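# Open the narrow cabinet's top drawer, shut all others

## Task

Pull the top drawer of the slim cabinet that has three drawers fully open and keep it open. By the end, every other drawer anywhere in the room must be completely closed. Each cabinet must stay roughly where it started. The robot must not topple or finish leaning, or the task fails.

## Robot and tools

ROBOT. A Dexmate Vega on a three-wheeled base. A torso of three links (thigh, shank, chest) folds in a Z shape through torso_hip_rad, torso_knee_rad and torso_waist_rad. It has two seven-joint arms with two-finger grippers and a head with a camera. From above, in the start posture, the robot is 0.70 m long and 0.63 m wide, or 0.91 m with the arms folded. Its front edge sits 0.35 m ahead of the base origin. It starts in the stand preset (hip 0.469, knee 1.617, waist 1.048). Other presets: stand_high 0.78, 1.57, 0.44; lean_20 0.52, 1.05, 0.18; lean_45 0.52, 1.05, -0.26; low_lean_45 0, 0, -0.79. The chest's forward lean equals knee minus hip minus waist. Folded arm joints, in joint order: left 1, 0.5, -0.6, -2.5, 0, -0.9, 0; right -1, -0.5, 0.6, -2.5, 0, 0.9, 0. Fold the arms before going to low_lean_45.

FRAMES. All positions are in metres. Base frame: origin on the floor on the centre line at the turning point, 0.185 m behind the front axle; x forward, y left, z up. The odometry frame is the base frame as it was at the scene's start. A hand's printed point lies between its fingers, 0.033 m back from the closed tips. The fingers point along the hand's z axis and close along its y axis. The back of the hand, which carries the wrist camera, faces -x.

TOOL move. An action is either base and/or joints, with optional speeds and min_time_s, or a target on its own. All of its motions start at the same moment. The cameras argument is a list from head_camera, left_wrist_camera, right_wrist_camera and all; left out means all, and [] means none. A call with no action simply reports the state.
- base: one key only, and it is an offset from where the base last measured itself. translate_m: -2 to 2 m, forward positive. strafe_m: -2 to 2 m, left positive. rotate_rad: -3.2 to 3.2 rad, counter-clockwise positive. Before moving in a new direction the front wheels steer for about 0.5 to 1.1 s. The base does not halt when it meets furniture.
- joints: a map from joint name to an absolute angle in rad. Ranges: hip 0 to 1.57, knee 0 to 3.141, waist -1.57 to 1.57. Shoulder pitch ±3.041, where positive lowers the left arm and negative lowers the right. Left shoulder yaw -0.423 to 1.523; right -1.523 to 0.423. Upper arm roll and forearm roll ±3.041. Elbow -3.041 to 0.214, with 0 straight and negative bending it. Wrist pitch ±1.366, where positive tips the left hand down and negative the right. Left wrist yaw -1.348 to 1.087; right -1.087 to 1.348; positive turns the hand left. Gripper 0 (closed) to 0.785. head_pan_rad ±2.792, positive left. head_tilt_rad ±1.483. head_camera_tilt_rad -1.483 to 1.378, positive down.
- target: an absolute pose for one hand in the base frame. Give side (left or right); x, y, z in m, each -3 to 3; pitch_deg -30 to 95, where 90 points the fingers down and 0 is level; heading_deg, where 0 points forward and positive is counter-clockwise; roll_deg, default 0. Heading and roll range -360 to 360. Setting line_only true forbids anything but a straight-line path. Otherwise the arm may swing wide on an arc. Targets are checked only against the robot's own body, never the scene, and the robot must be at rest.
- speeds: caps for this action only. translate_m and strafe_m 0.04 to 0.3 m/s; rotate_rad 0.1 to 0.6 rad/s.
- min_time_s: 0.1 to 8 s, the shortest duration for arm and head motions.

TOOL wait: seconds, 0 to 10, plus cameras. It gives the same report as an empty move.
TOOL zoom_image: camera plus region [x0, y0, x1, y1] in pixels, with (0, 0) at the top-left and at most 504 by 504. Images are 896x560 for head_camera and 672x420 for each wrist camera.
TOOL finished_scene: scene, the current scene's number. It cannot be undone, so the drawers must already be in their final state.

RESULTS. The move line says done or the worst status. The base_status, joint_status, left_hand_status and right_hand_status words are: reached (within 10 mm and 2 degrees), short (send the target again), refused (with a reason), off_target (may still be pushing), contact_stop, time_out, contact_stop_at_<key> (stopped along with another joint of that arm), not_followed, limit_stop_at_motor_heat and unfinished. A stop halts the whole torso group or the whole arm group. on_its_own lists actions the robot took without a command. base_odometry counts wheel turns only, so slipping appears as travel. turned_by_wheels and turned_by_imu give rotation since the last report. base_tilt gives lean in degrees and can be off by about 2. The report also lists joint_positions, joint torques and motor temperatures per arm. The pictures line gives the image order. A refused call cancels the later calls in the same reply.

GRIPPER. Open pads form a V. At angle a, the gap is about 0.24 x a - 0.002 m at the hand point. The reported angle does not reveal whether anything is held.

CAUTIONS. Nothing stops a tipping motion, and a fallen robot cannot recover. A time_out, or a count near 0, means the base is blocked. A turn on the spot can free a front wheel that will not steer. Never let the arms strike or press on each other. Contact torque at a joint's limit (shoulder 141, upper arm roll and elbow 75.2, forearm and wrist 23.5 N m) freezes that arm for 10 s. Motors that reach 80 °C shut the arm down for 30 to 60 s; a MOTOR HOT line appears from 65 °C. After any stop, back the arm off first. Avoid slamming drawers, hard pushes and shoving cabinets out of place.

Each tool is called by a JSON object that holds its "api" and its "payload", one argument or row to a line.

## Session

{"api": "move", "payload": {

}}

Scene clock: 0.00 s.
Joint torques (N m): no reading
Motor temperatures (°C): left_arm=[31 31 31 26 40 35 41] | right_arm=[30 27 33 31 36 36 33]
base_odometry: x=+0.000 y=+0.000 heading=+0.000
turned_by_wheels: +0.000
turned_by_imu: +0.000
base_tilt: forward=+0.0 right=+0.8
base_status: not commanded
joint_positions: torso_hip_rad=+0.469 torso_knee_rad=+1.617 torso_waist_rad=+1.048 left_shoulder_pitch_rad=+2.217 left_shoulder_yaw_rad=-0.014 left_upper_arm_roll_rad=-0.004 left_elbow_rad=-1.080 left_forearm_roll_rad=+0.010 left_wrist_pitch_rad=-0.495 left_wrist_yaw_rad=-0.006 left_gripper_rad=+0.005 right_shoulder_pitch_rad=-2.194 right_shoulder_yaw_rad=-0.002 right_upper_arm_roll_rad=+0.006 right_elbow_rad=-1.112 right_forearm_roll_rad=+0.018 right_wrist_pitch_rad=+0.493 right_wrist_yaw_rad=-0.008 right_gripper_rad=+0.005 head_pan_rad=+0.000 head_tilt_rad=+0.000 head_camera_tilt_rad=+0.000
joint_status: not commanded
chest: x=-0.0111 y=+0.0000 z=+1.4155 quat_wxyz=(+0.999, +0.000, +0.050, +0.000) (m; base frame)
left_hand: x=+0.1723 y=+0.2218 z=+0.5939 quat_wxyz=(+0.402, -0.001, +0.916, -0.004) pitch_deg=+42.6 heading_deg=-0.5 roll_deg=-0.7 back=up (m; base frame)
right_hand: x=+0.2084 y=-0.2404 z=+0.6102 quat_wxyz=(+0.427, +0.011, +0.904, -0.007) pitch_deg=+39.4 heading_deg=-1.6 roll_deg=-0.3 back=up (m; base frame)
pictures: head_camera, left_wrist_camera, right_wrist_camera

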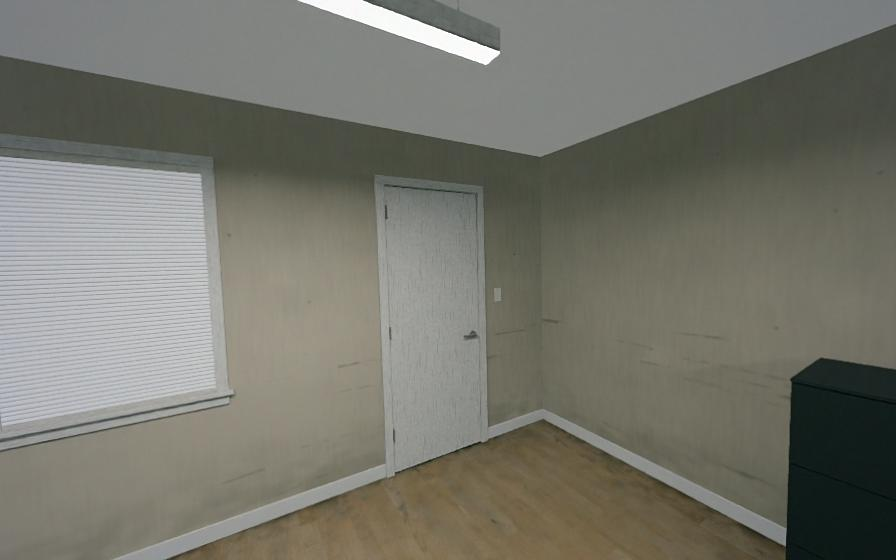

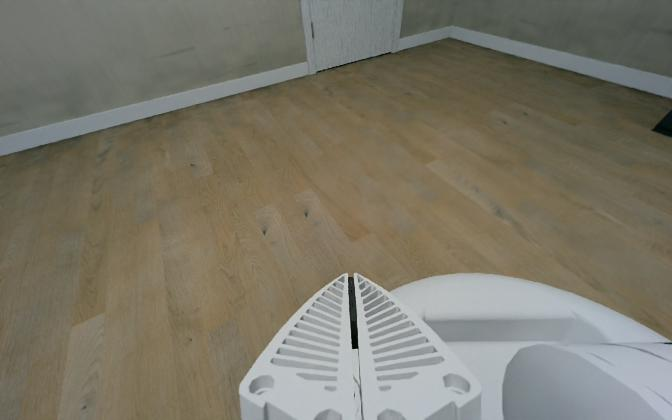

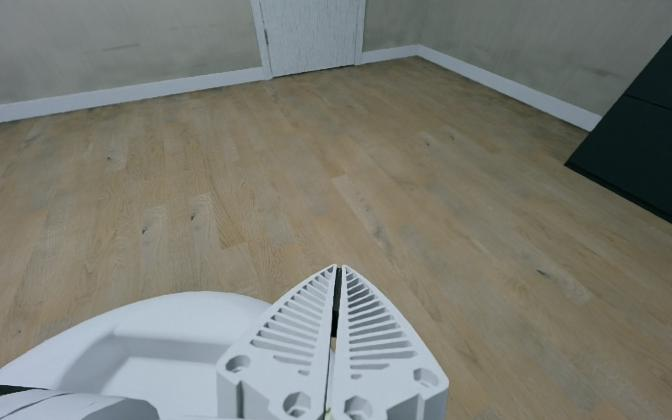

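{"api": "move", "payload": {
  "joints": {"head_pan_rad":-1.2,"head_camera_tilt_rad":0.4},
  "cameras": ["head_camera"]
}}

{"api": "move", "payload": {
  "joints": {"head_pan_rad":-2.5},
  "cameras": ["head_camera"]
}}

{"api": "move", "payload": {
  "joints": {"head_pan_rad":1.6},
  "cameras": ["head_camera"]
}}

Scene clock: 1.70 s.
Joint torques (N m): left_arm=[6.99 -0.52 -0.92 -2.25 0.27 -1.48 -0.04] | right_arm=[-3.45 -1.1 0.13 -3.32 0.07 2.47 -0.11]
Motor temperatures (°C): left_arm=[31 31 31 26 40 35 41] | right_arm=[30 27 33 31 36 36 33]
move: done
base_odometry: x=+0.000 y=+0.000 heading=+0.000
turned_by_wheels: +0.000
turned_by_imu: +0.000
base_tilt: forward=+0.0 right=+0.7
base_status: not commanded
joint_positions: torso_hip_rad=+0.469 torso_knee_rad=+1.617 torso_waist_rad=+1.048 left_shoulder_pitch_rad=+2.217 left_shoulder_yaw_rad=-0.014 left_upper_arm_roll_rad=-0.004 left_elbow_rad=-1.080 left_forearm_roll_rad=+0.010 left_wrist_pitch_rad=-0.495 left_wrist_yaw_rad=-0.006 left_gripper_rad=+0.005 right_shoulder_pitch_rad=-2.194 right_shoulder_yaw_rad=-0.002 right_upper_arm_roll_rad=+0.006 right_elbow_rad=-1.112 right_forearm_roll_rad=+0.018 right_wrist_pitch_rad=+0.493 right_wrist_yaw_rad=-0.008 right_gripper_rad=+0.005 head_pan_rad=-1.200 head_tilt_rad=+0.000 head_camera_tilt_rad=+0.400
joint_status: all done
chest: x=-0.0111 y=+0.0000 z=+1.4155 quat_wxyz=(+0.999, +0.000, +0.050, +0.000) (m; base frame)
left_hand: x=+0.1724 y=+0.2218 z=+0.5939 quat_wxyz=(+0.402, -0.001, +0.916, -0.004) pitch_deg=+42.6 heading_deg=-0.5 roll_deg=-0.7 back=up (m; base frame)
right_hand: x=+0.2084 y=-0.2404 z=+0.6102 quat_wxyz=(+0.427, +0.011, +0.904, -0.007) pitch_deg=+39.4 heading_deg=-1.6 roll_deg=-0.3 back=up (m; base frame)
pictures: head_camera

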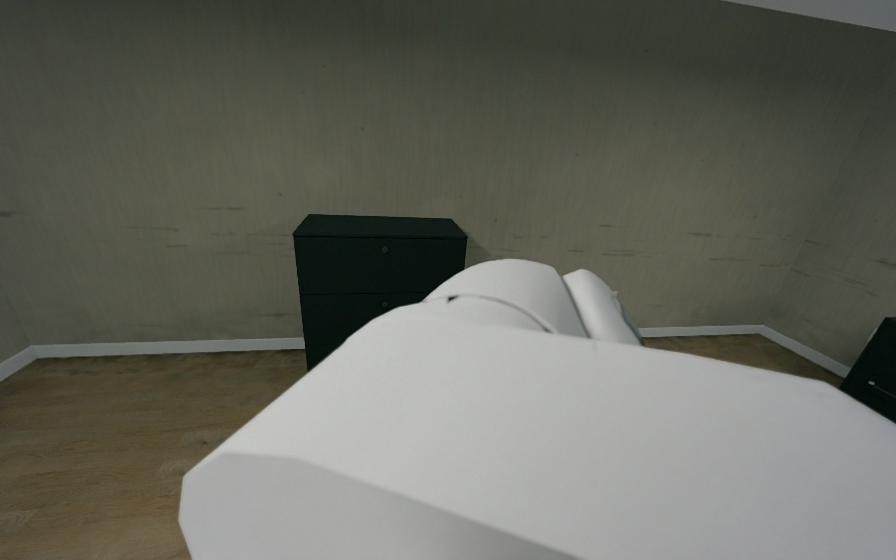

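Scene clock: 3.23 s.
Joint torques (N m): left_arm=[5.65 -0.83 -0.05 -1.78 0.14 -2.59 -0.02] | right_arm=[-3.49 -0.69 0.66 -2.47 0.24 2.45 -0.16]
Motor temperatures (°C): left_arm=[31 31 31 26 40 35 41] | right_arm=[30 27 33 31 36 37 33]
move: done
base_odometry: x=+0.000 y=+0.000 heading=+0.000
turned_by_wheels: +0.000
turned_by_imu: +0.000
base_tilt: forward=+0.1 right=+0.7
base_status: not commanded
joint_positions: torso_hip_rad=+0.469 torso_knee_rad=+1.617 torso_waist_rad=+1.048 left_shoulder_pitch_rad=+2.217 left_shoulder_yaw_rad=-0.014 left_upper_arm_roll_rad=-0.004 left_elbow_rad=-1.080 left_forearm_roll_rad=+0.010 left_wrist_pitch_rad=-0.495 left_wrist_yaw_rad=-0.006 left_gripper_rad=+0.005 right_shoulder_pitch_rad=-2.194 right_shoulder_yaw_rad=-0.002 right_upper_arm_roll_rad=+0.006 right_elbow_rad=-1.112 right_forearm_roll_rad=+0.018 right_wrist_pitch_rad=+0.493 right_wrist_yaw_rad=-0.008 right_gripper_rad=+0.005 head_pan_rad=-2.500 head_tilt_rad=+0.000 head_camera_tilt_rad=+0.400
joint_status: all done
chest: x=-0.0111 y=+0.0000 z=+1.4155 quat_wxyz=(+0.999, +0.000, +0.050, +0.000) (m; base frame)
left_hand: x=+0.1724 y=+0.2218 z=+0.5939 quat_wxyz=(+0.402, -0.001, +0.916, -0.004) pitch_deg=+42.6 heading_deg=-0.5 roll_deg=-0.7 back=up (m; base frame)
right_hand: x=+0.2084 y=-0.2404 z=+0.6102 quat_wxyz=(+0.427, +0.011, +0.904, -0.007) pitch_deg=+39.4 heading_deg=-1.6 roll_deg=-0.3 back=up (m; base frame)
pictures: head_camera

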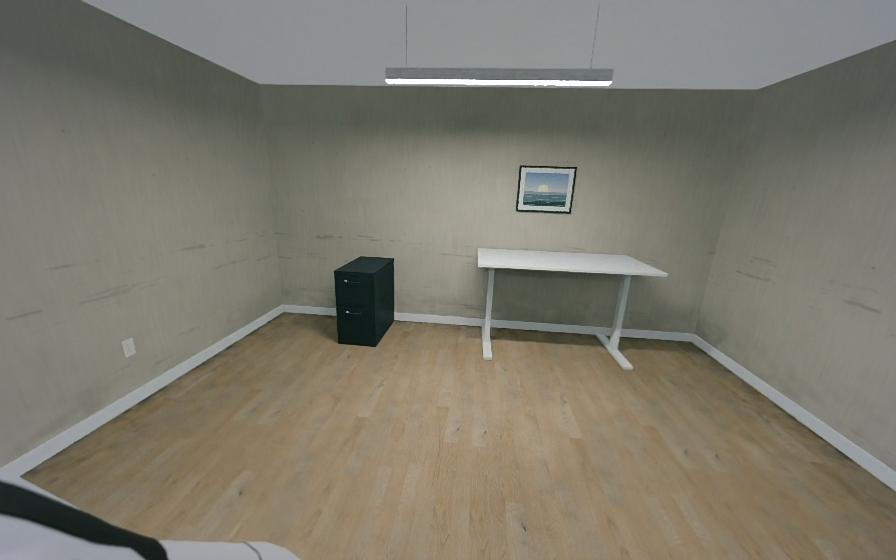

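Scene clock: 6.63 s.
Joint torques (N m): left_arm=[6.28 -1.39 -0.36 -2.26 0.03 -1.98 -0.12] | right_arm=[-5.27 -1.89 0.47 -2.61 0.1 2.41 0.06]
Motor temperatures (°C): left_arm=[31 31 31 26 40 35 41] | right_arm=[30 27 33 31 36 37 33]
move: done
base_odometry: x=+0.000 y=+0.000 heading=+0.000
turned_by_wheels: +0.000
turned_by_imu: +0.000
base_tilt: forward=+0.1 right=+0.7
base_status: not commanded
joint_positions: torso_hip_rad=+0.469 torso_knee_rad=+1.617 torso_waist_rad=+1.048 left_shoulder_pitch_rad=+2.217 left_shoulder_yaw_rad=-0.014 left_upper_arm_roll_rad=-0.004 left_elbow_rad=-1.080 left_forearm_roll_rad=+0.010 left_wrist_pitch_rad=-0.495 left_wrist_yaw_rad=-0.006 left_gripper_rad=+0.005 right_shoulder_pitch_rad=-2.194 right_shoulder_yaw_rad=-0.002 right_upper_arm_roll_rad=+0.006 right_elbow_rad=-1.112 right_forearm_roll_rad=+0.018 right_wrist_pitch_rad=+0.493 right_wrist_yaw_rad=-0.008 right_gripper_rad=+0.005 head_pan_rad=+1.600 head_tilt_rad=+0.000 head_camera_tilt_rad=+0.400
joint_status: all done
chest: x=-0.0111 y=+0.0000 z=+1.4155 quat_wxyz=(+0.999, +0.000, +0.050, +0.000) (m; base frame)
left_hand: x=+0.1724 y=+0.2218 z=+0.5939 quat_wxyz=(+0.402, -0.001, +0.916, -0.004) pitch_deg=+42.6 heading_deg=-0.5 roll_deg=-0.7 back=up (m; base frame)
right_hand: x=+0.2084 y=-0.2404 z=+0.6102 quat_wxyz=(+0.427, +0.011, +0.904, -0.007) pitch_deg=+39.4 heading_deg=-1.6 roll_deg=-0.3 back=up (m; base frame)
pictures: head_camera

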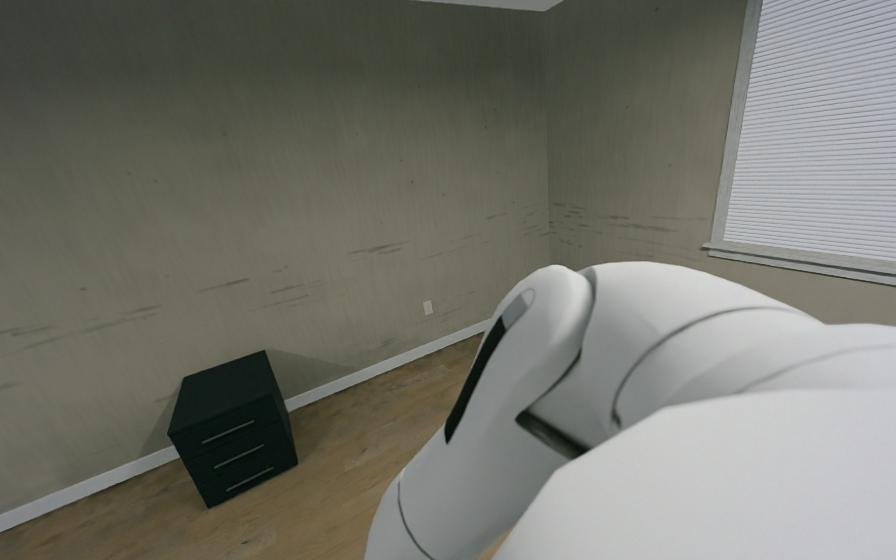

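{"api": "move", "payload": {
  "base": {"rotate_rad":2.2},
  "joints": {"head_pan_rad":0.0,"head_camera_tilt_rad":0.7,"left_gripper_rad":0.5}
}}

{"api": "move", "payload": {
  "target": {"side":"left","x":0.48,"y":0.2,"z":0.55,"pitch_deg":30,"heading_deg":0,"roll_deg":90}
}}

Scene clock: 12.87 s.
Joint torques (N m): left_arm=[5.68 -0.04 -0.48 -2.81 -0.01 -2.06 0.01] | right_arm=[-4.55 -1.25 0.39 -2.38 0.06 2.67 -0.25]
Motor temperatures (°C): left_arm=[31 31 31 26 40 35 41] | right_arm=[30 27 33 31 36 37 33]
move: done
base_odometry: x=+0.003 y=-0.001 heading=+2.207
turned_by_wheels: +2.207
turned_by_imu: +2.195
base_tilt: forward=+0.0 right=+0.7
base_status: done
joint_positions: torso_hip_rad=+0.469 torso_knee_rad=+1.617 torso_waist_rad=+1.048 left_shoulder_pitch_rad=+2.217 left_shoulder_yaw_rad=-0.014 left_upper_arm_roll_rad=-0.004 left_elbow_rad=-1.080 left_forearm_roll_rad=+0.010 left_wrist_pitch_rad=-0.495 left_wrist_yaw_rad=-0.006 left_gripper_rad=+0.500 right_shoulder_pitch_rad=-2.194 right_shoulder_yaw_rad=-0.002 right_upper_arm_roll_rad=+0.006 right_elbow_rad=-1.112 right_forearm_roll_rad=+0.018 right_wrist_pitch_rad=+0.493 right_wrist_yaw_rad=-0.008 right_gripper_rad=+0.005 head_pan_rad=+0.000 head_tilt_rad=+0.000 head_camera_tilt_rad=+0.700
joint_status: all done
chest: x=-0.0111 y=+0.0000 z=+1.4155 quat_wxyz=(+0.999, +0.000, +0.050, +0.000) (m; base frame)
left_hand: x=+0.1724 y=+0.2218 z=+0.5939 quat_wxyz=(+0.402, -0.001, +0.916, -0.004) pitch_deg=+42.6 heading_deg=-0.5 roll_deg=-0.7 back=up (m; base frame)
right_hand: x=+0.2084 y=-0.2404 z=+0.6102 quat_wxyz=(+0.427, +0.011, +0.904, -0.007) pitch_deg=+39.4 heading_deg=-1.6 roll_deg=-0.3 back=up (m; base frame)
pictures: head_camera, left_wrist_camera, right_wrist_camera

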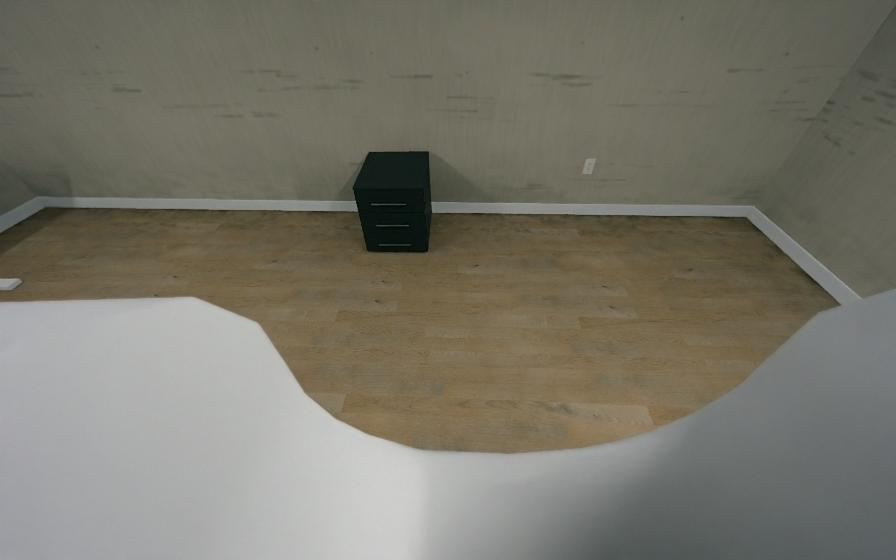

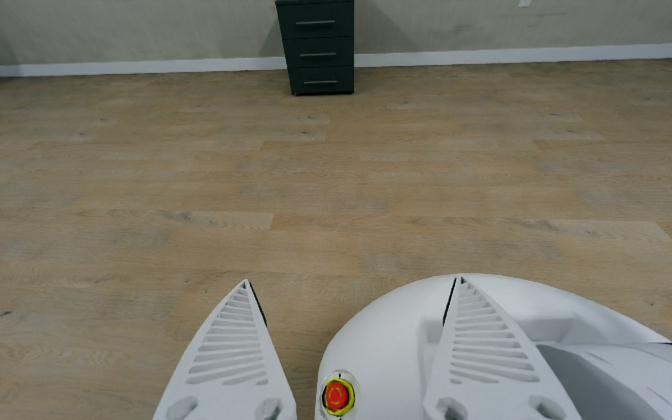

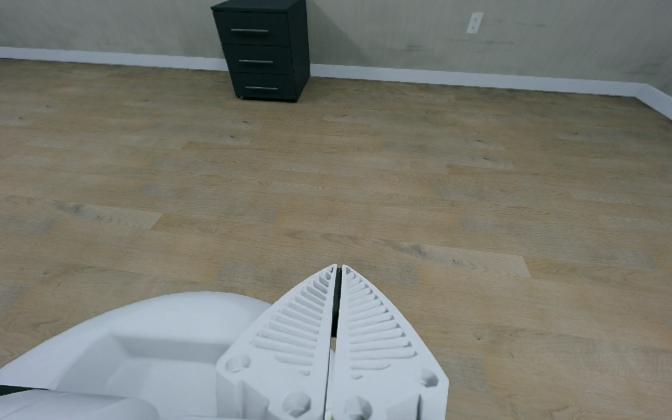

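Scene clock: 13.17 s.
Joint torques (N m): left_arm=[5.56 -1.59 -1.85 -2.3 0.19 -1.78 0.19] | right_arm=[-4.02 -1.24 0.26 -2.78 0.17 3.42 -0.23]
Motor temperatures (°C): left_arm=[31 31 31 26 40 35 41] | right_arm=[30 27 33 31 36 37 33]
move: refused
base_odometry: x=+0.003 y=-0.001 heading=+2.207
turned_by_wheels: +0.000
turned_by_imu: +0.000
base_tilt: forward=+0.1 right=+0.8
base_status: not commanded
joint_positions: torso_hip_rad=+0.469 torso_knee_rad=+1.617 torso_waist_rad=+1.048 left_shoulder_pitch_rad=+2.217 left_shoulder_yaw_rad=-0.014 left_upper_arm_roll_rad=-0.004 left_elbow_rad=-1.080 left_forearm_roll_rad=+0.010 left_wrist_pitch_rad=-0.495 left_wrist_yaw_rad=-0.006 left_gripper_rad=+0.500 right_shoulder_pitch_rad=-2.194 right_shoulder_yaw_rad=-0.002 right_upper_arm_roll_rad=+0.006 right_elbow_rad=-1.112 right_forearm_roll_rad=+0.018 right_wrist_pitch_rad=+0.493 right_wrist_yaw_rad=-0.008 right_gripper_rad=+0.005 head_pan_rad=+0.000 head_tilt_rad=+0.000 head_camera_tilt_rad=+0.700
joint_status: not commanded
chest: x=-0.0111 y=+0.0000 z=+1.4155 quat_wxyz=(+0.999, +0.000, +0.050, +0.000) (m; base frame)
left_hand: x=+0.1724 y=+0.2218 z=+0.5939 quat_wxyz=(+0.402, -0.001, +0.916, -0.004) pitch_deg=+42.6 heading_deg=-0.5 roll_deg=-0.7 back=up (m; base frame)
left_hand_status: refused: the arm stands too near the robot already: the left finger into the torso, as the model's coarse spheres have them (needs 2.0 cm clear). Nothing moved. Move it clear with "joints".
right_hand: x=+0.2084 y=-0.2404 z=+0.6102 quat_wxyz=(+0.427, +0.011, +0.904, -0.007) pitch_deg=+39.4 heading_deg=-1.6 roll_deg=-0.3 back=up (m; base frame)
pictures: head_camera, left_wrist_camera, right_wrist_camera

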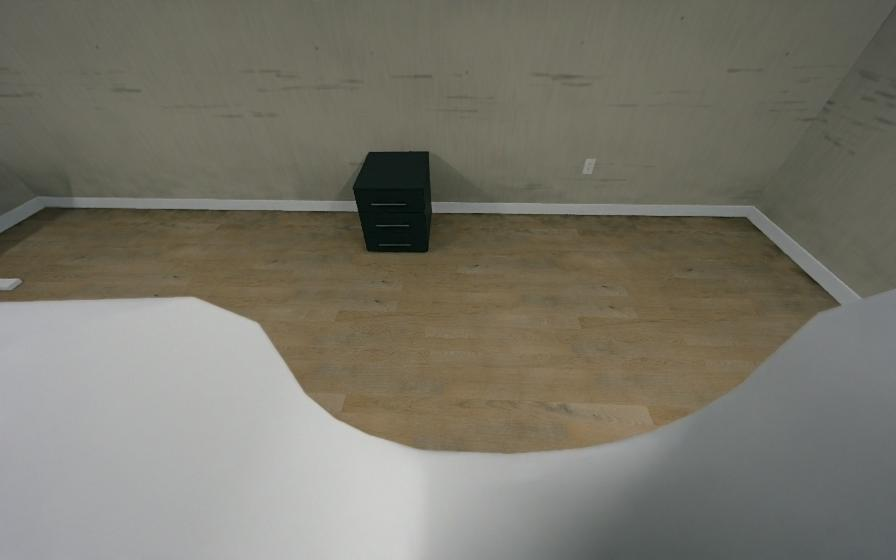

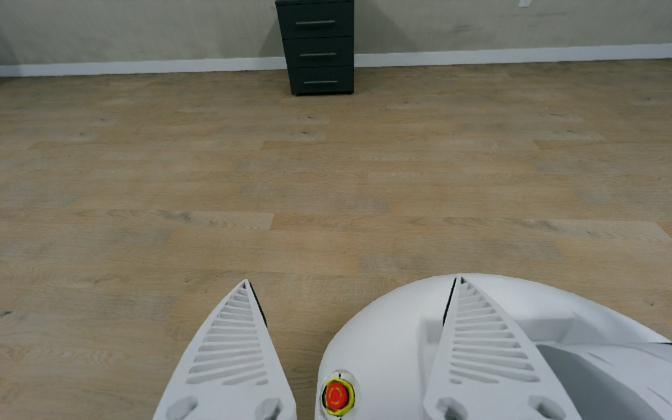

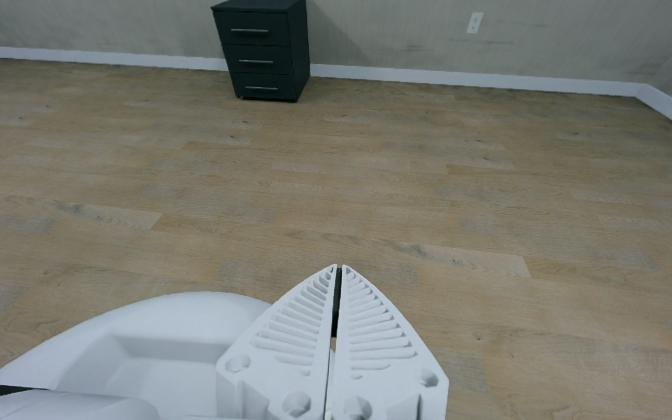

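{"api": "move", "payload": {
  "base": {"translate_m":0.5},
  "joints": {"torso_hip_rad":0.52,"torso_knee_rad":1.05,"torso_waist_rad":0.18,"left_shoulder_pitch_rad":1.7,"left_forearm_roll_rad":1.0,"head_camera_tilt_rad":0.4}
}}

{"api": "move", "payload": {
  "target": {"side":"left","x":0.55,"y":0.2,"z":0.55,"pitch_deg":30,"heading_deg":0,"roll_deg":90}
}}

Scene clock: 25.73 s.
Joint torques (N m): left_arm=[30.82 -22.44 38.68 10.45 12.66 1.92 -11] | right_arm=[-10.18 -0.54 0.28 -1.13 0.19 1.66 0.06]
Motor temperatures (°C): left_arm=[33 32 38 27 50 36 63] | right_arm=[30 27 33 31 36 37 33]
move: torque_fault
TORQUE FAULT: left_wrist_yaw_rad reached its load limit. The left arm stopped for 10 seconds, dropped its targets and accepts commands again: back off and push less far. Before the stop ended, the hold on left_wrist_yaw_rad was turned back by 2.6 degrees, the way its load pushed it. The stop added 7.4 s to the call and to motion_time.
base_odometry: x=-0.295 y=+0.401 heading=+2.208
turned_by_wheels: +0.001
turned_by_imu: +0.001
base_tilt: forward=+0.0 right=+0.7
base_status: done
joint_positions: torso_hip_rad=+0.520 torso_knee_rad=+1.050 torso_waist_rad=+0.180 left_shoulder_pitch_rad=+1.989 left_shoulder_yaw_rad=-0.012 left_upper_arm_roll_rad=-0.011 left_elbow_rad=-1.083 left_forearm_roll_rad=+0.435 left_wrist_pitch_rad=-0.498 left_wrist_yaw_rad=+0.037 left_gripper_rad=+0.500 right_shoulder_pitch_rad=-2.194 right_shoulder_yaw_rad=-0.002 right_upper_arm_roll_rad=+0.006 right_elbow_rad=-1.112 right_forearm_roll_rad=+0.018 right_wrist_pitch_rad=+0.493 right_wrist_yaw_rad=-0.008 right_gripper_rad=+0.005 head_pan_rad=+0.000 head_tilt_rad=+0.000 head_camera_tilt_rad=+0.400
joint_status: left_shoulder_pitch_rad torque_fault (moved -0.229 of -0.517); left_forearm_roll_rad torque_fault (moved +0.423 of +0.990); the others done
chest: x=-0.1369 y=+0.0000 z=+1.2996 quat_wxyz=(+0.985, +0.000, +0.174, +0.000) (m; base frame)
left_hand: x=+0.0197 y=+0.1602 z=+0.4724 quat_wxyz=(+0.390, +0.200, +0.899, -0.001) pitch_deg=+44.1 heading_deg=-12.6 roll_deg=+12.4 back=up (m; base frame)
right_hand: x=-0.1232 y=-0.2404 z=+0.4650 quat_wxyz=(+0.311, +0.010, +0.950, -0.008) pitch_deg=+53.7 heading_deg=-2.1 roll_deg=-0.9 back=up (m; base frame)
pictures: head_camera, left_wrist_camera, right_wrist_camera
ARM HIT: the robot struck itself hard.

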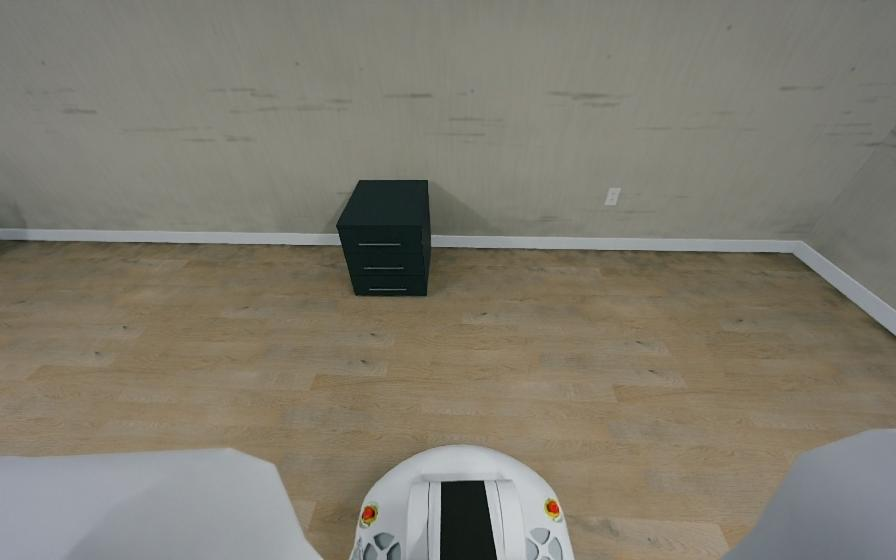

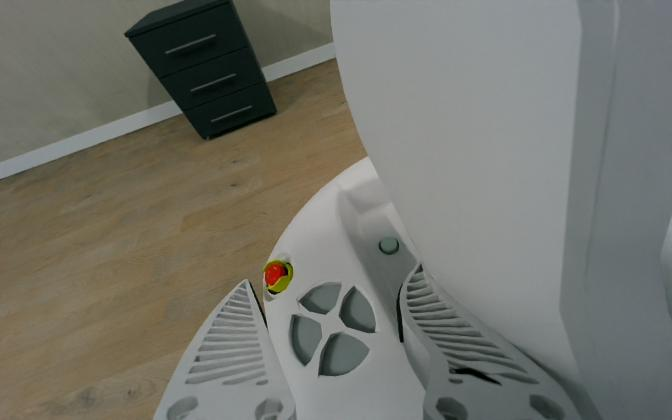

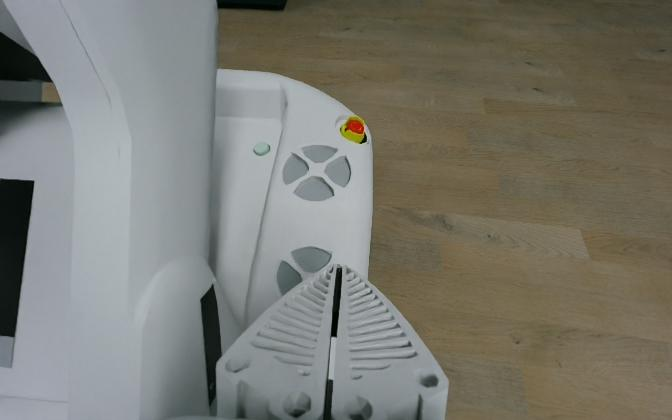

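not run: a stop came earlier in this reply.

{"api": "move", "payload": {
  "joints": {"left_shoulder_yaw_rad":0.35},
  "cameras": []
}}

{"api": "move", "payload": {
  "joints": {"left_shoulder_pitch_rad":1.2,"left_wrist_pitch_rad":0,"left_forearm_roll_rad":0.9,"left_elbow_rad":-1.0},
  "cameras": ["left_wrist_camera"]
}}

{"api": "move", "payload": {
  "target": {"side":"left","x":0.5,"y":0.25,"z":0.5,"pitch_deg":30,"heading_deg":0,"roll_deg":90}
}}

Scene clock: 28.60 s.
Joint torques (N m): left_arm=[9.71 5.66 -0.44 -1.11 -0.33 -1.87 0.55] | right_arm=[-10.32 -1.09 0.86 -1.78 0.14 1.9 -0.08]
Motor temperatures (°C): left_arm=[33 32 38 27 49 36 61] | right_arm=[30 27 33 31 36 37 33]
move: done
base_odometry: x=-0.295 y=+0.401 heading=+2.208
turned_by_wheels: +0.000
turned_by_imu: +0.000
base_tilt: forward=+0.0 right=+0.7
base_status: not commanded
joint_positions: torso_hip_rad=+0.520 torso_knee_rad=+1.050 torso_waist_rad=+0.180 left_shoulder_pitch_rad=+1.990 left_shoulder_yaw_rad=+0.346 left_upper_arm_roll_rad=-0.008 left_elbow_rad=-1.082 left_forearm_roll_rad=+0.438 left_wrist_pitch_rad=-0.497 left_wrist_yaw_rad=+0.045 left_gripper_rad=+0.500 right_shoulder_pitch_rad=-2.194 right_shoulder_yaw_rad=-0.002 right_upper_arm_roll_rad=+0.006 right_elbow_rad=-1.112 right_forearm_roll_rad=+0.018 right_wrist_pitch_rad=+0.493 right_wrist_yaw_rad=-0.008 right_gripper_rad=+0.005 head_pan_rad=+0.000 head_tilt_rad=+0.000 head_camera_tilt_rad=+0.400
joint_status: all done
chest: x=-0.1368 y=+0.0000 z=+1.2996 quat_wxyz=(+0.985, +0.000, +0.174, +0.000) (m; base frame)
left_hand: x=+0.0215 y=+0.3211 z=+0.4749 quat_wxyz=(+0.357, +0.358, +0.860, +0.068) pitch_deg=+47.3 heading_deg=-11.9 roll_deg=+33.4 back=up (m; base frame)
right_hand: x=-0.1233 y=-0.2404 z=+0.4650 quat_wxyz=(+0.311, +0.010, +0.950, -0.008) pitch_deg=+53.7 heading_deg=-2.1 roll_deg=-0.9 back=up (m; base frame)
pictures: none
No camera images: "cameras" was empty.

Scene clock: 32.63 s.
Joint torques (N m): left_arm=[-19.62 8.15 -2.53 -5.99 0.16 -0.47 0.88] | right_arm=[-9.75 0.06 0.78 -0.83 0.12 1.98 0.06]
Motor temperatures (°C): left_arm=[33 32 37 27 47 36 57] | right_arm=[30 27 33 31 36 37 33]
move: done
base_odometry: x=-0.295 y=+0.401 heading=+2.208
turned_by_wheels: +0.000
turned_by_imu: +0.000
base_tilt: forward=+0.0 right=+0.8
base_status: not commanded
joint_positions: torso_hip_rad=+0.520 torso_knee_rad=+1.050 torso_waist_rad=+0.180 left_shoulder_pitch_rad=+1.204 left_shoulder_yaw_rad=+0.350 left_upper_arm_roll_rad=-0.008 left_elbow_rad=-1.000 left_forearm_roll_rad=+0.897 left_wrist_pitch_rad=-0.003 left_wrist_yaw_rad=+0.045 left_gripper_rad=+0.500 right_shoulder_pitch_rad=-2.194 right_shoulder_yaw_rad=-0.002 right_upper_arm_roll_rad=+0.006 right_elbow_rad=-1.112 right_forearm_roll_rad=+0.018 right_wrist_pitch_rad=+0.493 right_wrist_yaw_rad=-0.008 right_gripper_rad=+0.005 head_pan_rad=+0.000 head_tilt_rad=+0.000 head_camera_tilt_rad=+0.400
joint_status: all done
chest: x=-0.1368 y=+0.0000 z=+1.2996 quat_wxyz=(+0.985, +0.000, +0.174, +0.000) (m; base frame)
left_hand: x=+0.4945 y=+0.4711 z=+0.6471 quat_wxyz=(+0.376, +0.436, +0.732, +0.364) pitch_deg=+26.9 heading_deg=+13.3 roll_deg=+74.9 back=up (m; base frame)
right_hand: x=-0.1233 y=-0.2404 z=+0.4650 quat_wxyz=(+0.311, +0.010, +0.950, -0.008) pitch_deg=+53.7 heading_deg=-2.1 roll_deg=-0.9 back=up (m; base frame)
pictures: left_wrist_camera

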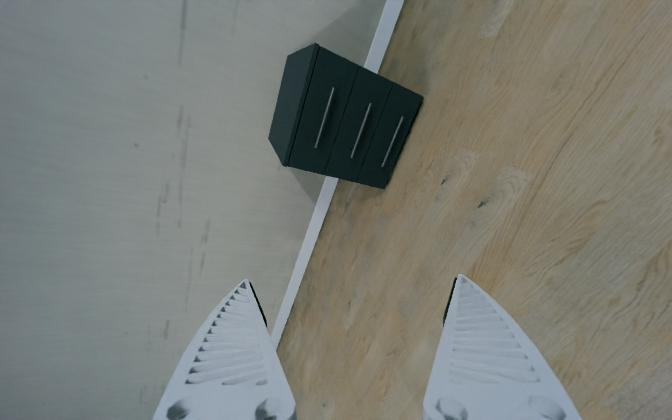

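Scene clock: 32.93 s.
Joint torques (N m): left_arm=[-20.71 10.02 -2.05 -5.1 0.26 -0.58 1.07] | right_arm=[-9.82 -0.8 0.54 -1.04 0.08 2.62 0.01]
Motor temperatures (°C): left_arm=[33 32 37 27 47 36 57] | right_arm=[30 27 33 31 36 37 33]
move: refused
base_odometry: x=-0.295 y=+0.401 heading=+2.208
turned_by_wheels: +0.000
turned_by_imu: +0.000
base_tilt: forward=+0.0 right=+0.7
base_status: not commanded
joint_positions: torso_hip_rad=+0.520 torso_knee_rad=+1.050 torso_waist_rad=+0.180 left_shoulder_pitch_rad=+1.202 left_shoulder_yaw_rad=+0.350 left_upper_arm_roll_rad=-0.008 left_elbow_rad=-1.000 left_forearm_roll_rad=+0.899 left_wrist_pitch_rad=-0.001 left_wrist_yaw_rad=+0.045 left_gripper_rad=+0.500 right_shoulder_pitch_rad=-2.194 right_shoulder_yaw_rad=-0.002 right_upper_arm_roll_rad=+0.006 right_elbow_rad=-1.112 right_forearm_roll_rad=+0.018 right_wrist_pitch_rad=+0.493 right_wrist_yaw_rad=-0.008 right_gripper_rad=+0.005 head_pan_rad=+0.000 head_tilt_rad=+0.000 head_camera_tilt_rad=+0.400
joint_status: not commanded
chest: x=-0.1368 y=+0.0000 z=+1.2996 quat_wxyz=(+0.985, +0.000, +0.174, +0.000) (m; base frame)
left_hand: x=+0.4956 y=+0.4716 z=+0.6481 quat_wxyz=(+0.376, +0.436, +0.732, +0.365) pitch_deg=+26.8 heading_deg=+13.4 roll_deg=+74.9 back=up (m; base frame)
left_hand_status: refused: no posture of the arm gets there (out of reach): the closest leaves the hand 4.9 cm and 0 deg from the pose. Nothing moved.
right_hand: x=-0.1233 y=-0.2404 z=+0.4650 quat_wxyz=(+0.311, +0.010, +0.950, -0.008) pitch_deg=+53.7 heading_deg=-2.1 roll_deg=-0.9 back=up (m; base frame)
pictures: head_camera, left_wrist_camera, right_wrist_camera

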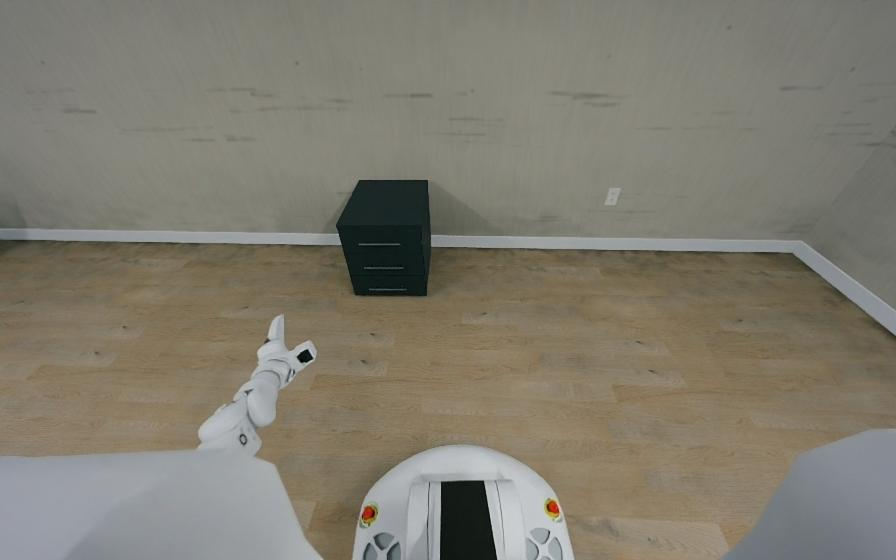

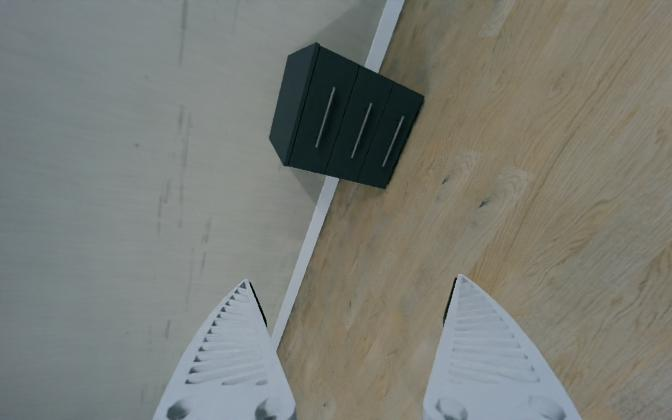

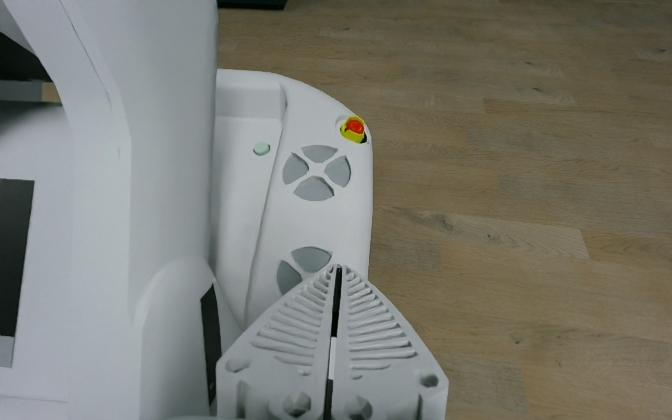

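{"api": "move", "payload": {
  "joints": {"right_shoulder_yaw_rad":-0.35,"right_shoulder_pitch_rad":-1.5},
  "cameras": []
}}

{"api": "move", "payload": {
  "joints": {"torso_hip_rad":0.2,"torso_knee_rad":0.73,"torso_waist_rad":0.18,"right_shoulder_pitch_rad":-1.0},
  "cameras": []
}}

{"api": "move", "payload": {
  "target": {"side":"left","x":0.5,"y":0.3,"z":0.45,"pitch_deg":30,"heading_deg":0,"roll_deg":90}
}}

Scene clock: 38.03 s.
Joint torques (N m): left_arm=[-20.72 9.88 -2.98 -6.67 0.17 -0.59 1.2] | right_arm=[18.2 -8.15 4.32 -4.48 0.37 2.62 -0.62]
Motor temperatures (°C): left_arm=[33 32 37 27 46 36 54] | right_arm=[30 27 33 31 36 37 33]
move: done
base_odometry: x=-0.295 y=+0.401 heading=+2.208
turned_by_wheels: +0.000
turned_by_imu: +0.000
base_tilt: forward=+0.0 right=+0.8
base_status: not commanded
joint_positions: torso_hip_rad=+0.520 torso_knee_rad=+1.050 torso_waist_rad=+0.180 left_shoulder_pitch_rad=+1.200 left_shoulder_yaw_rad=+0.350 left_upper_arm_roll_rad=-0.008 left_elbow_rad=-1.000 left_forearm_roll_rad=+0.900 left_wrist_pitch_rad=+0.000 left_wrist_yaw_rad=+0.045 left_gripper_rad=+0.500 right_shoulder_pitch_rad=-1.504 right_shoulder_yaw_rad=-0.348 right_upper_arm_roll_rad=+0.006 right_elbow_rad=-1.112 right_forearm_roll_rad=+0.018 right_wrist_pitch_rad=+0.493 right_wrist_yaw_rad=-0.008 right_gripper_rad=+0.005 head_pan_rad=+0.000 head_tilt_rad=+0.000 head_camera_tilt_rad=+0.400
joint_status: all done
chest: x=-0.1368 y=+0.0000 z=+1.2996 quat_wxyz=(+0.985, +0.000, +0.174, +0.000) (m; base frame)
left_hand: x=+0.4965 y=+0.4721 z=+0.6490 quat_wxyz=(+0.376, +0.436, +0.731, +0.366) pitch_deg=+26.7 heading_deg=+13.4 roll_deg=+75.0 back=up (m; base frame)
right_hand: x=+0.4125 y=-0.3817 z=+0.6915 quat_wxyz=(+0.607, -0.127, +0.777, -0.105) pitch_deg=+13.9 heading_deg=-0.5 roll_deg=-19.1 back=up (m; base frame)
pictures: none
No camera images: "cameras" was empty.

Scene clock: 41.17 s.
Joint torques (N m): left_arm=[-19.85 9.07 -1.92 -5.46 0.32 -0.88 1.22] | right_arm=[30.81 -9.6 3.85 -5.22 0.43 1.82 -0.31]
Motor temperatures (°C): left_arm=[33 32 36 27 45 36 52] | right_arm=[30 27 33 31 36 37 33]
move: done
base_odometry: x=-0.295 y=+0.401 heading=+2.208
turned_by_wheels: +0.000
turned_by_imu: +0.000
base_tilt: forward=+0.1 right=+0.7
base_status: not commanded
joint_positions: torso_hip_rad=+0.200 torso_knee_rad=+0.730 torso_waist_rad=+0.180 left_shoulder_pitch_rad=+1.200 left_shoulder_yaw_rad=+0.350 left_upper_arm_roll_rad=-0.008 left_elbow_rad=-1.000 left_forearm_roll_rad=+0.900 left_wrist_pitch_rad=+0.000 left_wrist_yaw_rad=+0.045 left_gripper_rad=+0.500 right_shoulder_pitch_rad=-1.004 right_shoulder_yaw_rad=-0.350 right_upper_arm_roll_rad=+0.006 right_elbow_rad=-1.112 right_forearm_roll_rad=+0.018 right_wrist_pitch_rad=+0.493 right_wrist_yaw_rad=-0.008 right_gripper_rad=+0.005 head_pan_rad=+0.000 head_tilt_rad=+0.000 head_camera_tilt_rad=+0.400
joint_status: all done
chest: x=-0.0678 y=+0.0000 z=+1.1907 quat_wxyz=(+0.985, +0.000, +0.174, +0.000) (m; base frame)
left_hand: x=+0.5654 y=+0.4721 z=+0.5401 quat_wxyz=(+0.376, +0.436, +0.731, +0.366) pitch_deg=+26.7 heading_deg=+13.4 roll_deg=+75.0 back=up (m; base frame)
right_hand: x=+0.7056 y=-0.3826 z=+0.9207 quat_wxyz=(+0.780, -0.098, +0.603, -0.134) pitch_deg=-14.7 heading_deg=-0.5 roll_deg=-19.0 back=up (m; base frame)
pictures: none
No camera images: "cameras" was empty.

Scene clock: 43.60 s.
Joint torques (N m): left_arm=[-8.1 0.07 -1.31 -4.37 0.21 -0.07 1.46] | right_arm=[31.94 -8.02 3.89 -6.23 0.37 2.39 -0.5]
Motor temperatures (°C): left_arm=[33 32 36 27 44 35 51] | right_arm=[30 27 33 31 36 37 33]
move: done
base_odometry: x=-0.295 y=+0.401 heading=+2.208
turned_by_wheels: +0.000
turned_by_imu: +0.000
base_tilt: forward=+0.1 right=+0.8
base_status: not commanded
joint_positions: torso_hip_rad=+0.200 torso_knee_rad=+0.730 torso_waist_rad=+0.180 left_shoulder_pitch_rad=+1.262 left_shoulder_yaw_rad=+0.288 left_upper_arm_roll_rad=+0.266 left_elbow_rad=-0.914 left_forearm_roll_rad=+1.177 left_wrist_pitch_rad=+0.028 left_wrist_yaw_rad=+0.220 left_gripper_rad=+0.500 right_shoulder_pitch_rad=-1.000 right_shoulder_yaw_rad=-0.350 right_upper_arm_roll_rad=+0.006 right_elbow_rad=-1.112 right_forearm_roll_rad=+0.018 right_wrist_pitch_rad=+0.493 right_wrist_yaw_rad=-0.008 right_gripper_rad=+0.005 head_pan_rad=+0.000 head_tilt_rad=+0.000 head_camera_tilt_rad=+0.400
joint_status: not commanded
chest: x=-0.0679 y=+0.0000 z=+1.1907 quat_wxyz=(+0.985, +0.000, +0.174, +0.000) (m; base frame)
left_hand: x=+0.5011 y=+0.3027 z=+0.4511 quat_wxyz=(+0.354, +0.610, +0.614, +0.354) pitch_deg=+30.0 heading_deg=+0.2 roll_deg=+89.8 (m; base frame)
left_hand_status: reached (straight line, planned for 1.2 s): 3 mm and 0.4 deg off.
right_hand: x=+0.7066 y=-0.3826 z=+0.9236 quat_wxyz=(+0.781, -0.098, +0.601, -0.135) pitch_deg=-14.9 heading_deg=-0.5 roll_deg=-19.0 back=up (m; base frame)
pictures: head_camera, left_wrist_camera, right_wrist_camera

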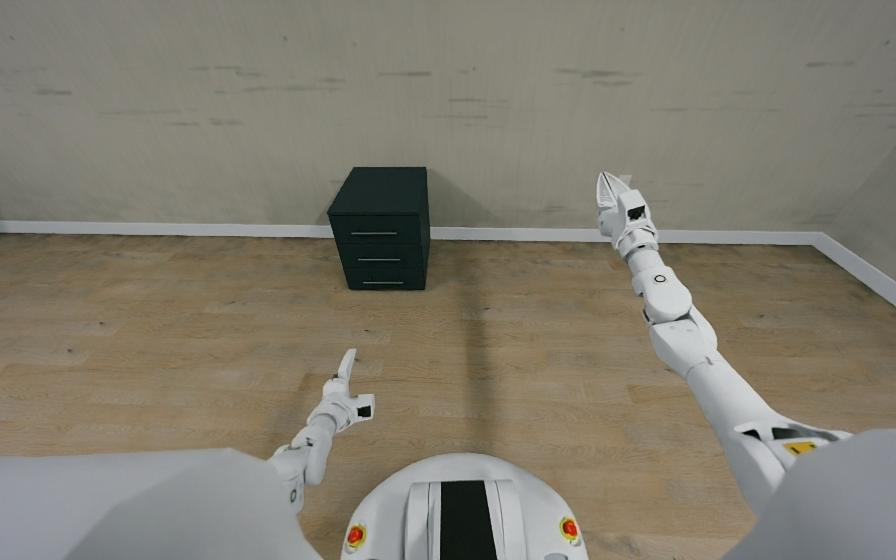

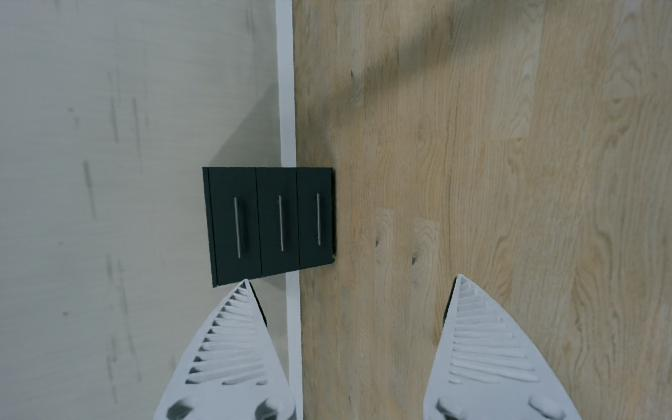

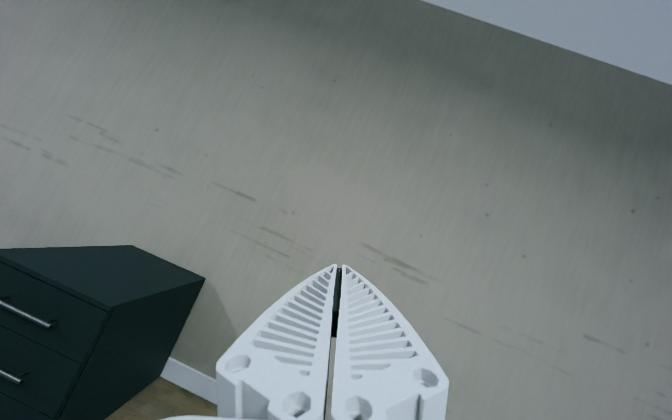

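{"api": "move", "payload": {
  "target": {"side":"left","x":0.5,"y":0.355,"z":0.43,"pitch_deg":30,"heading_deg":0,"roll_deg":90},
  "cameras": []
}}

{"api": "move", "payload": {
  "base": {"translate_m":0.65}
}}

{"api": "zoom_image", "payload": {
  "camera": "left_wrist_camera",
  "region": [0, 0, 500, 420]
}}

{"api": "zoom_image", "payload": {
  "camera": "head_camera",
  "region": [250, 200, 500, 400]
}}

Scene clock: 47.27 s.
Joint torques (N m): left_arm=[-20.66 0.51 -0.63 -2.79 -0.25 -0.14 1.28] | right_arm=[32.56 -8.19 3.81 -5.26 0.2 3.05 -0.41]
Motor temperatures (°C): left_arm=[32 32 36 27 44 35 49] | right_arm=[30 27 33 31 36 37 33]
move: done
base_odometry: x=-0.295 y=+0.401 heading=+2.208
turned_by_wheels: +0.000
turned_by_imu: +0.000
base_tilt: forward=+0.1 right=+0.7
base_status: not commanded
joint_positions: torso_hip_rad=+0.200 torso_knee_rad=+0.730 torso_waist_rad=+0.180 left_shoulder_pitch_rad=+1.031 left_shoulder_yaw_rad=+0.306 left_upper_arm_roll_rad=+0.305 left_elbow_rad=-0.411 left_forearm_roll_rad=+1.172 left_wrist_pitch_rad=-0.162 left_wrist_yaw_rad=+0.461 left_gripper_rad=+0.500 right_shoulder_pitch_rad=-1.000 right_shoulder_yaw_rad=-0.350 right_upper_arm_roll_rad=+0.006 right_elbow_rad=-1.112 right_forearm_roll_rad=+0.018 right_wrist_pitch_rad=+0.493 right_wrist_yaw_rad=-0.008 right_gripper_rad=+0.005 head_pan_rad=+0.000 head_tilt_rad=+0.000 head_camera_tilt_rad=+0.400
joint_status: not commanded
chest: x=-0.0679 y=+0.0000 z=+1.1907 quat_wxyz=(+0.985, +0.000, +0.174, +0.000) (m; base frame)
left_hand: x=+0.4998 y=+0.3548 z=+0.4299 quat_wxyz=(+0.353, +0.612, +0.612, +0.353) pitch_deg=+30.0 heading_deg=+0.0 roll_deg=-90.0 (m; base frame)
left_hand_status: reached (straight line, planned for 1.9 s): 0 mm and 0.0 deg off.
right_hand: x=+0.7066 y=-0.3826 z=+0.9236 quat_wxyz=(+0.781, -0.098, +0.601, -0.135) pitch_deg=-14.9 heading_deg=-0.5 roll_deg=-19.0 back=up (m; base frame)
pictures: none
No camera images: "cameras" was empty.

Scene clock: 50.97 s.
Joint torques (N m): left_arm=[-20.26 3.58 -1.66 -3.17 -0.15 -0.35 1.16] | right_arm=[30.64 -7.86 3.68 -5.66 0.39 2.67 -0.66]
Motor temperatures (°C): left_arm=[32 32 35 27 43 35 48] | right_arm=[30 27 33 31 36 37 33]
move: done
base_odometry: x=-0.682 y=+0.923 heading=+2.209
turned_by_wheels: +0.001
turned_by_imu: +0.000
base_tilt: forward=+0.1 right=+0.7
base_status: done
joint_positions: torso_hip_rad=+0.200 torso_knee_rad=+0.730 torso_waist_rad=+0.180 left_shoulder_pitch_rad=+1.029 left_shoulder_yaw_rad=+0.306 left_upper_arm_roll_rad=+0.306 left_elbow_rad=-0.407 left_forearm_roll_rad=+1.172 left_wrist_pitch_rad=-0.163 left_wrist_yaw_rad=+0.463 left_gripper_rad=+0.500 right_shoulder_pitch_rad=-1.000 right_shoulder_yaw_rad=-0.350 right_upper_arm_roll_rad=+0.006 right_elbow_rad=-1.112 right_forearm_roll_rad=+0.018 right_wrist_pitch_rad=+0.493 right_wrist_yaw_rad=-0.008 right_gripper_rad=+0.005 head_pan_rad=+0.000 head_tilt_rad=+0.000 head_camera_tilt_rad=+0.400
joint_status: not commanded
chest: x=-0.0678 y=+0.0000 z=+1.1907 quat_wxyz=(+0.985, +0.000, +0.174, +0.000) (m; base frame)
left_hand: x=+0.4998 y=+0.3551 z=+0.4299 quat_wxyz=(+0.353, +0.612, +0.613, +0.353) pitch_deg=+30.0 heading_deg=+0.0 roll_deg=-90.0 (m; base frame)
right_hand: x=+0.7066 y=-0.3826 z=+0.9236 quat_wxyz=(+0.781, -0.098, +0.601, -0.135) pitch_deg=-14.9 heading_deg=-0.5 roll_deg=-19.0 back=up (m; base frame)
pictures: head_camera, left_wrist_camera, right_wrist_camera

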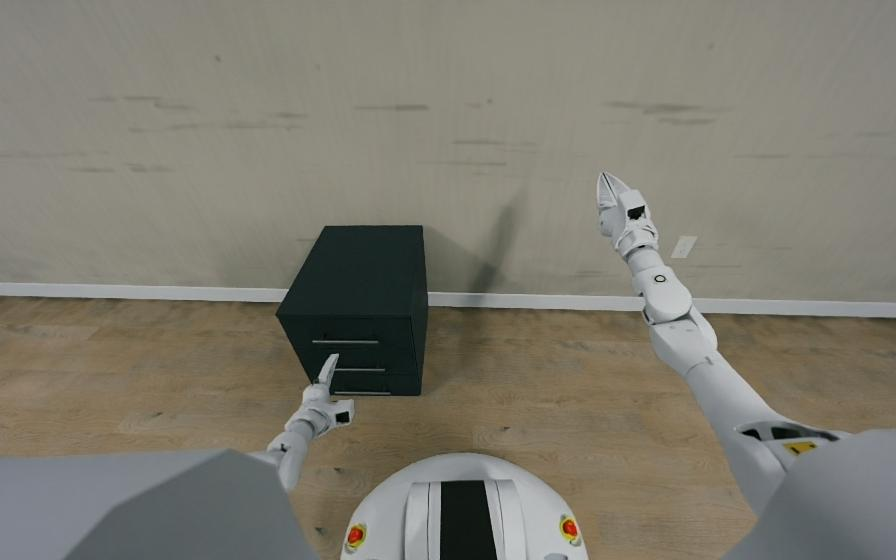

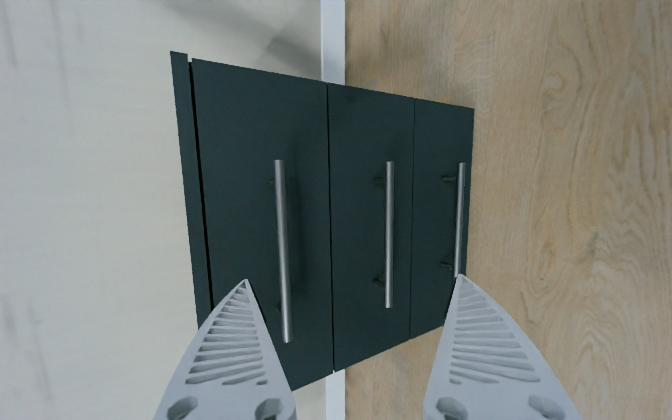

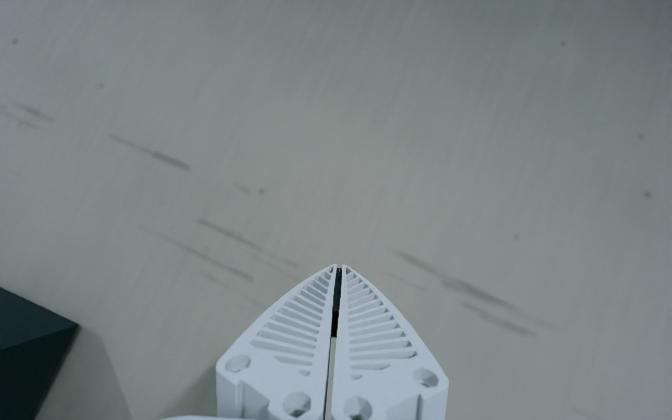

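Scaled by 1.008 from the camera's 672x420 image, which has a finer 960x600 frame.

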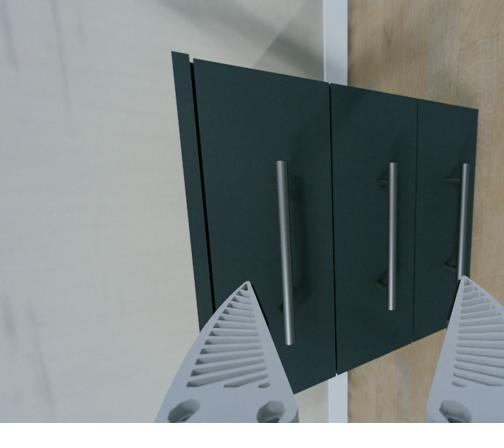

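Scaled by 2.016 from the camera's 896x560 image, which has a finer 960x600 frame.

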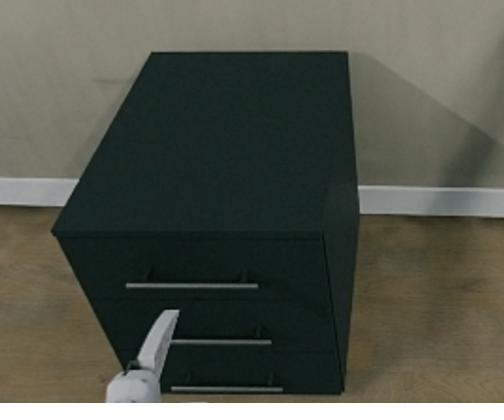

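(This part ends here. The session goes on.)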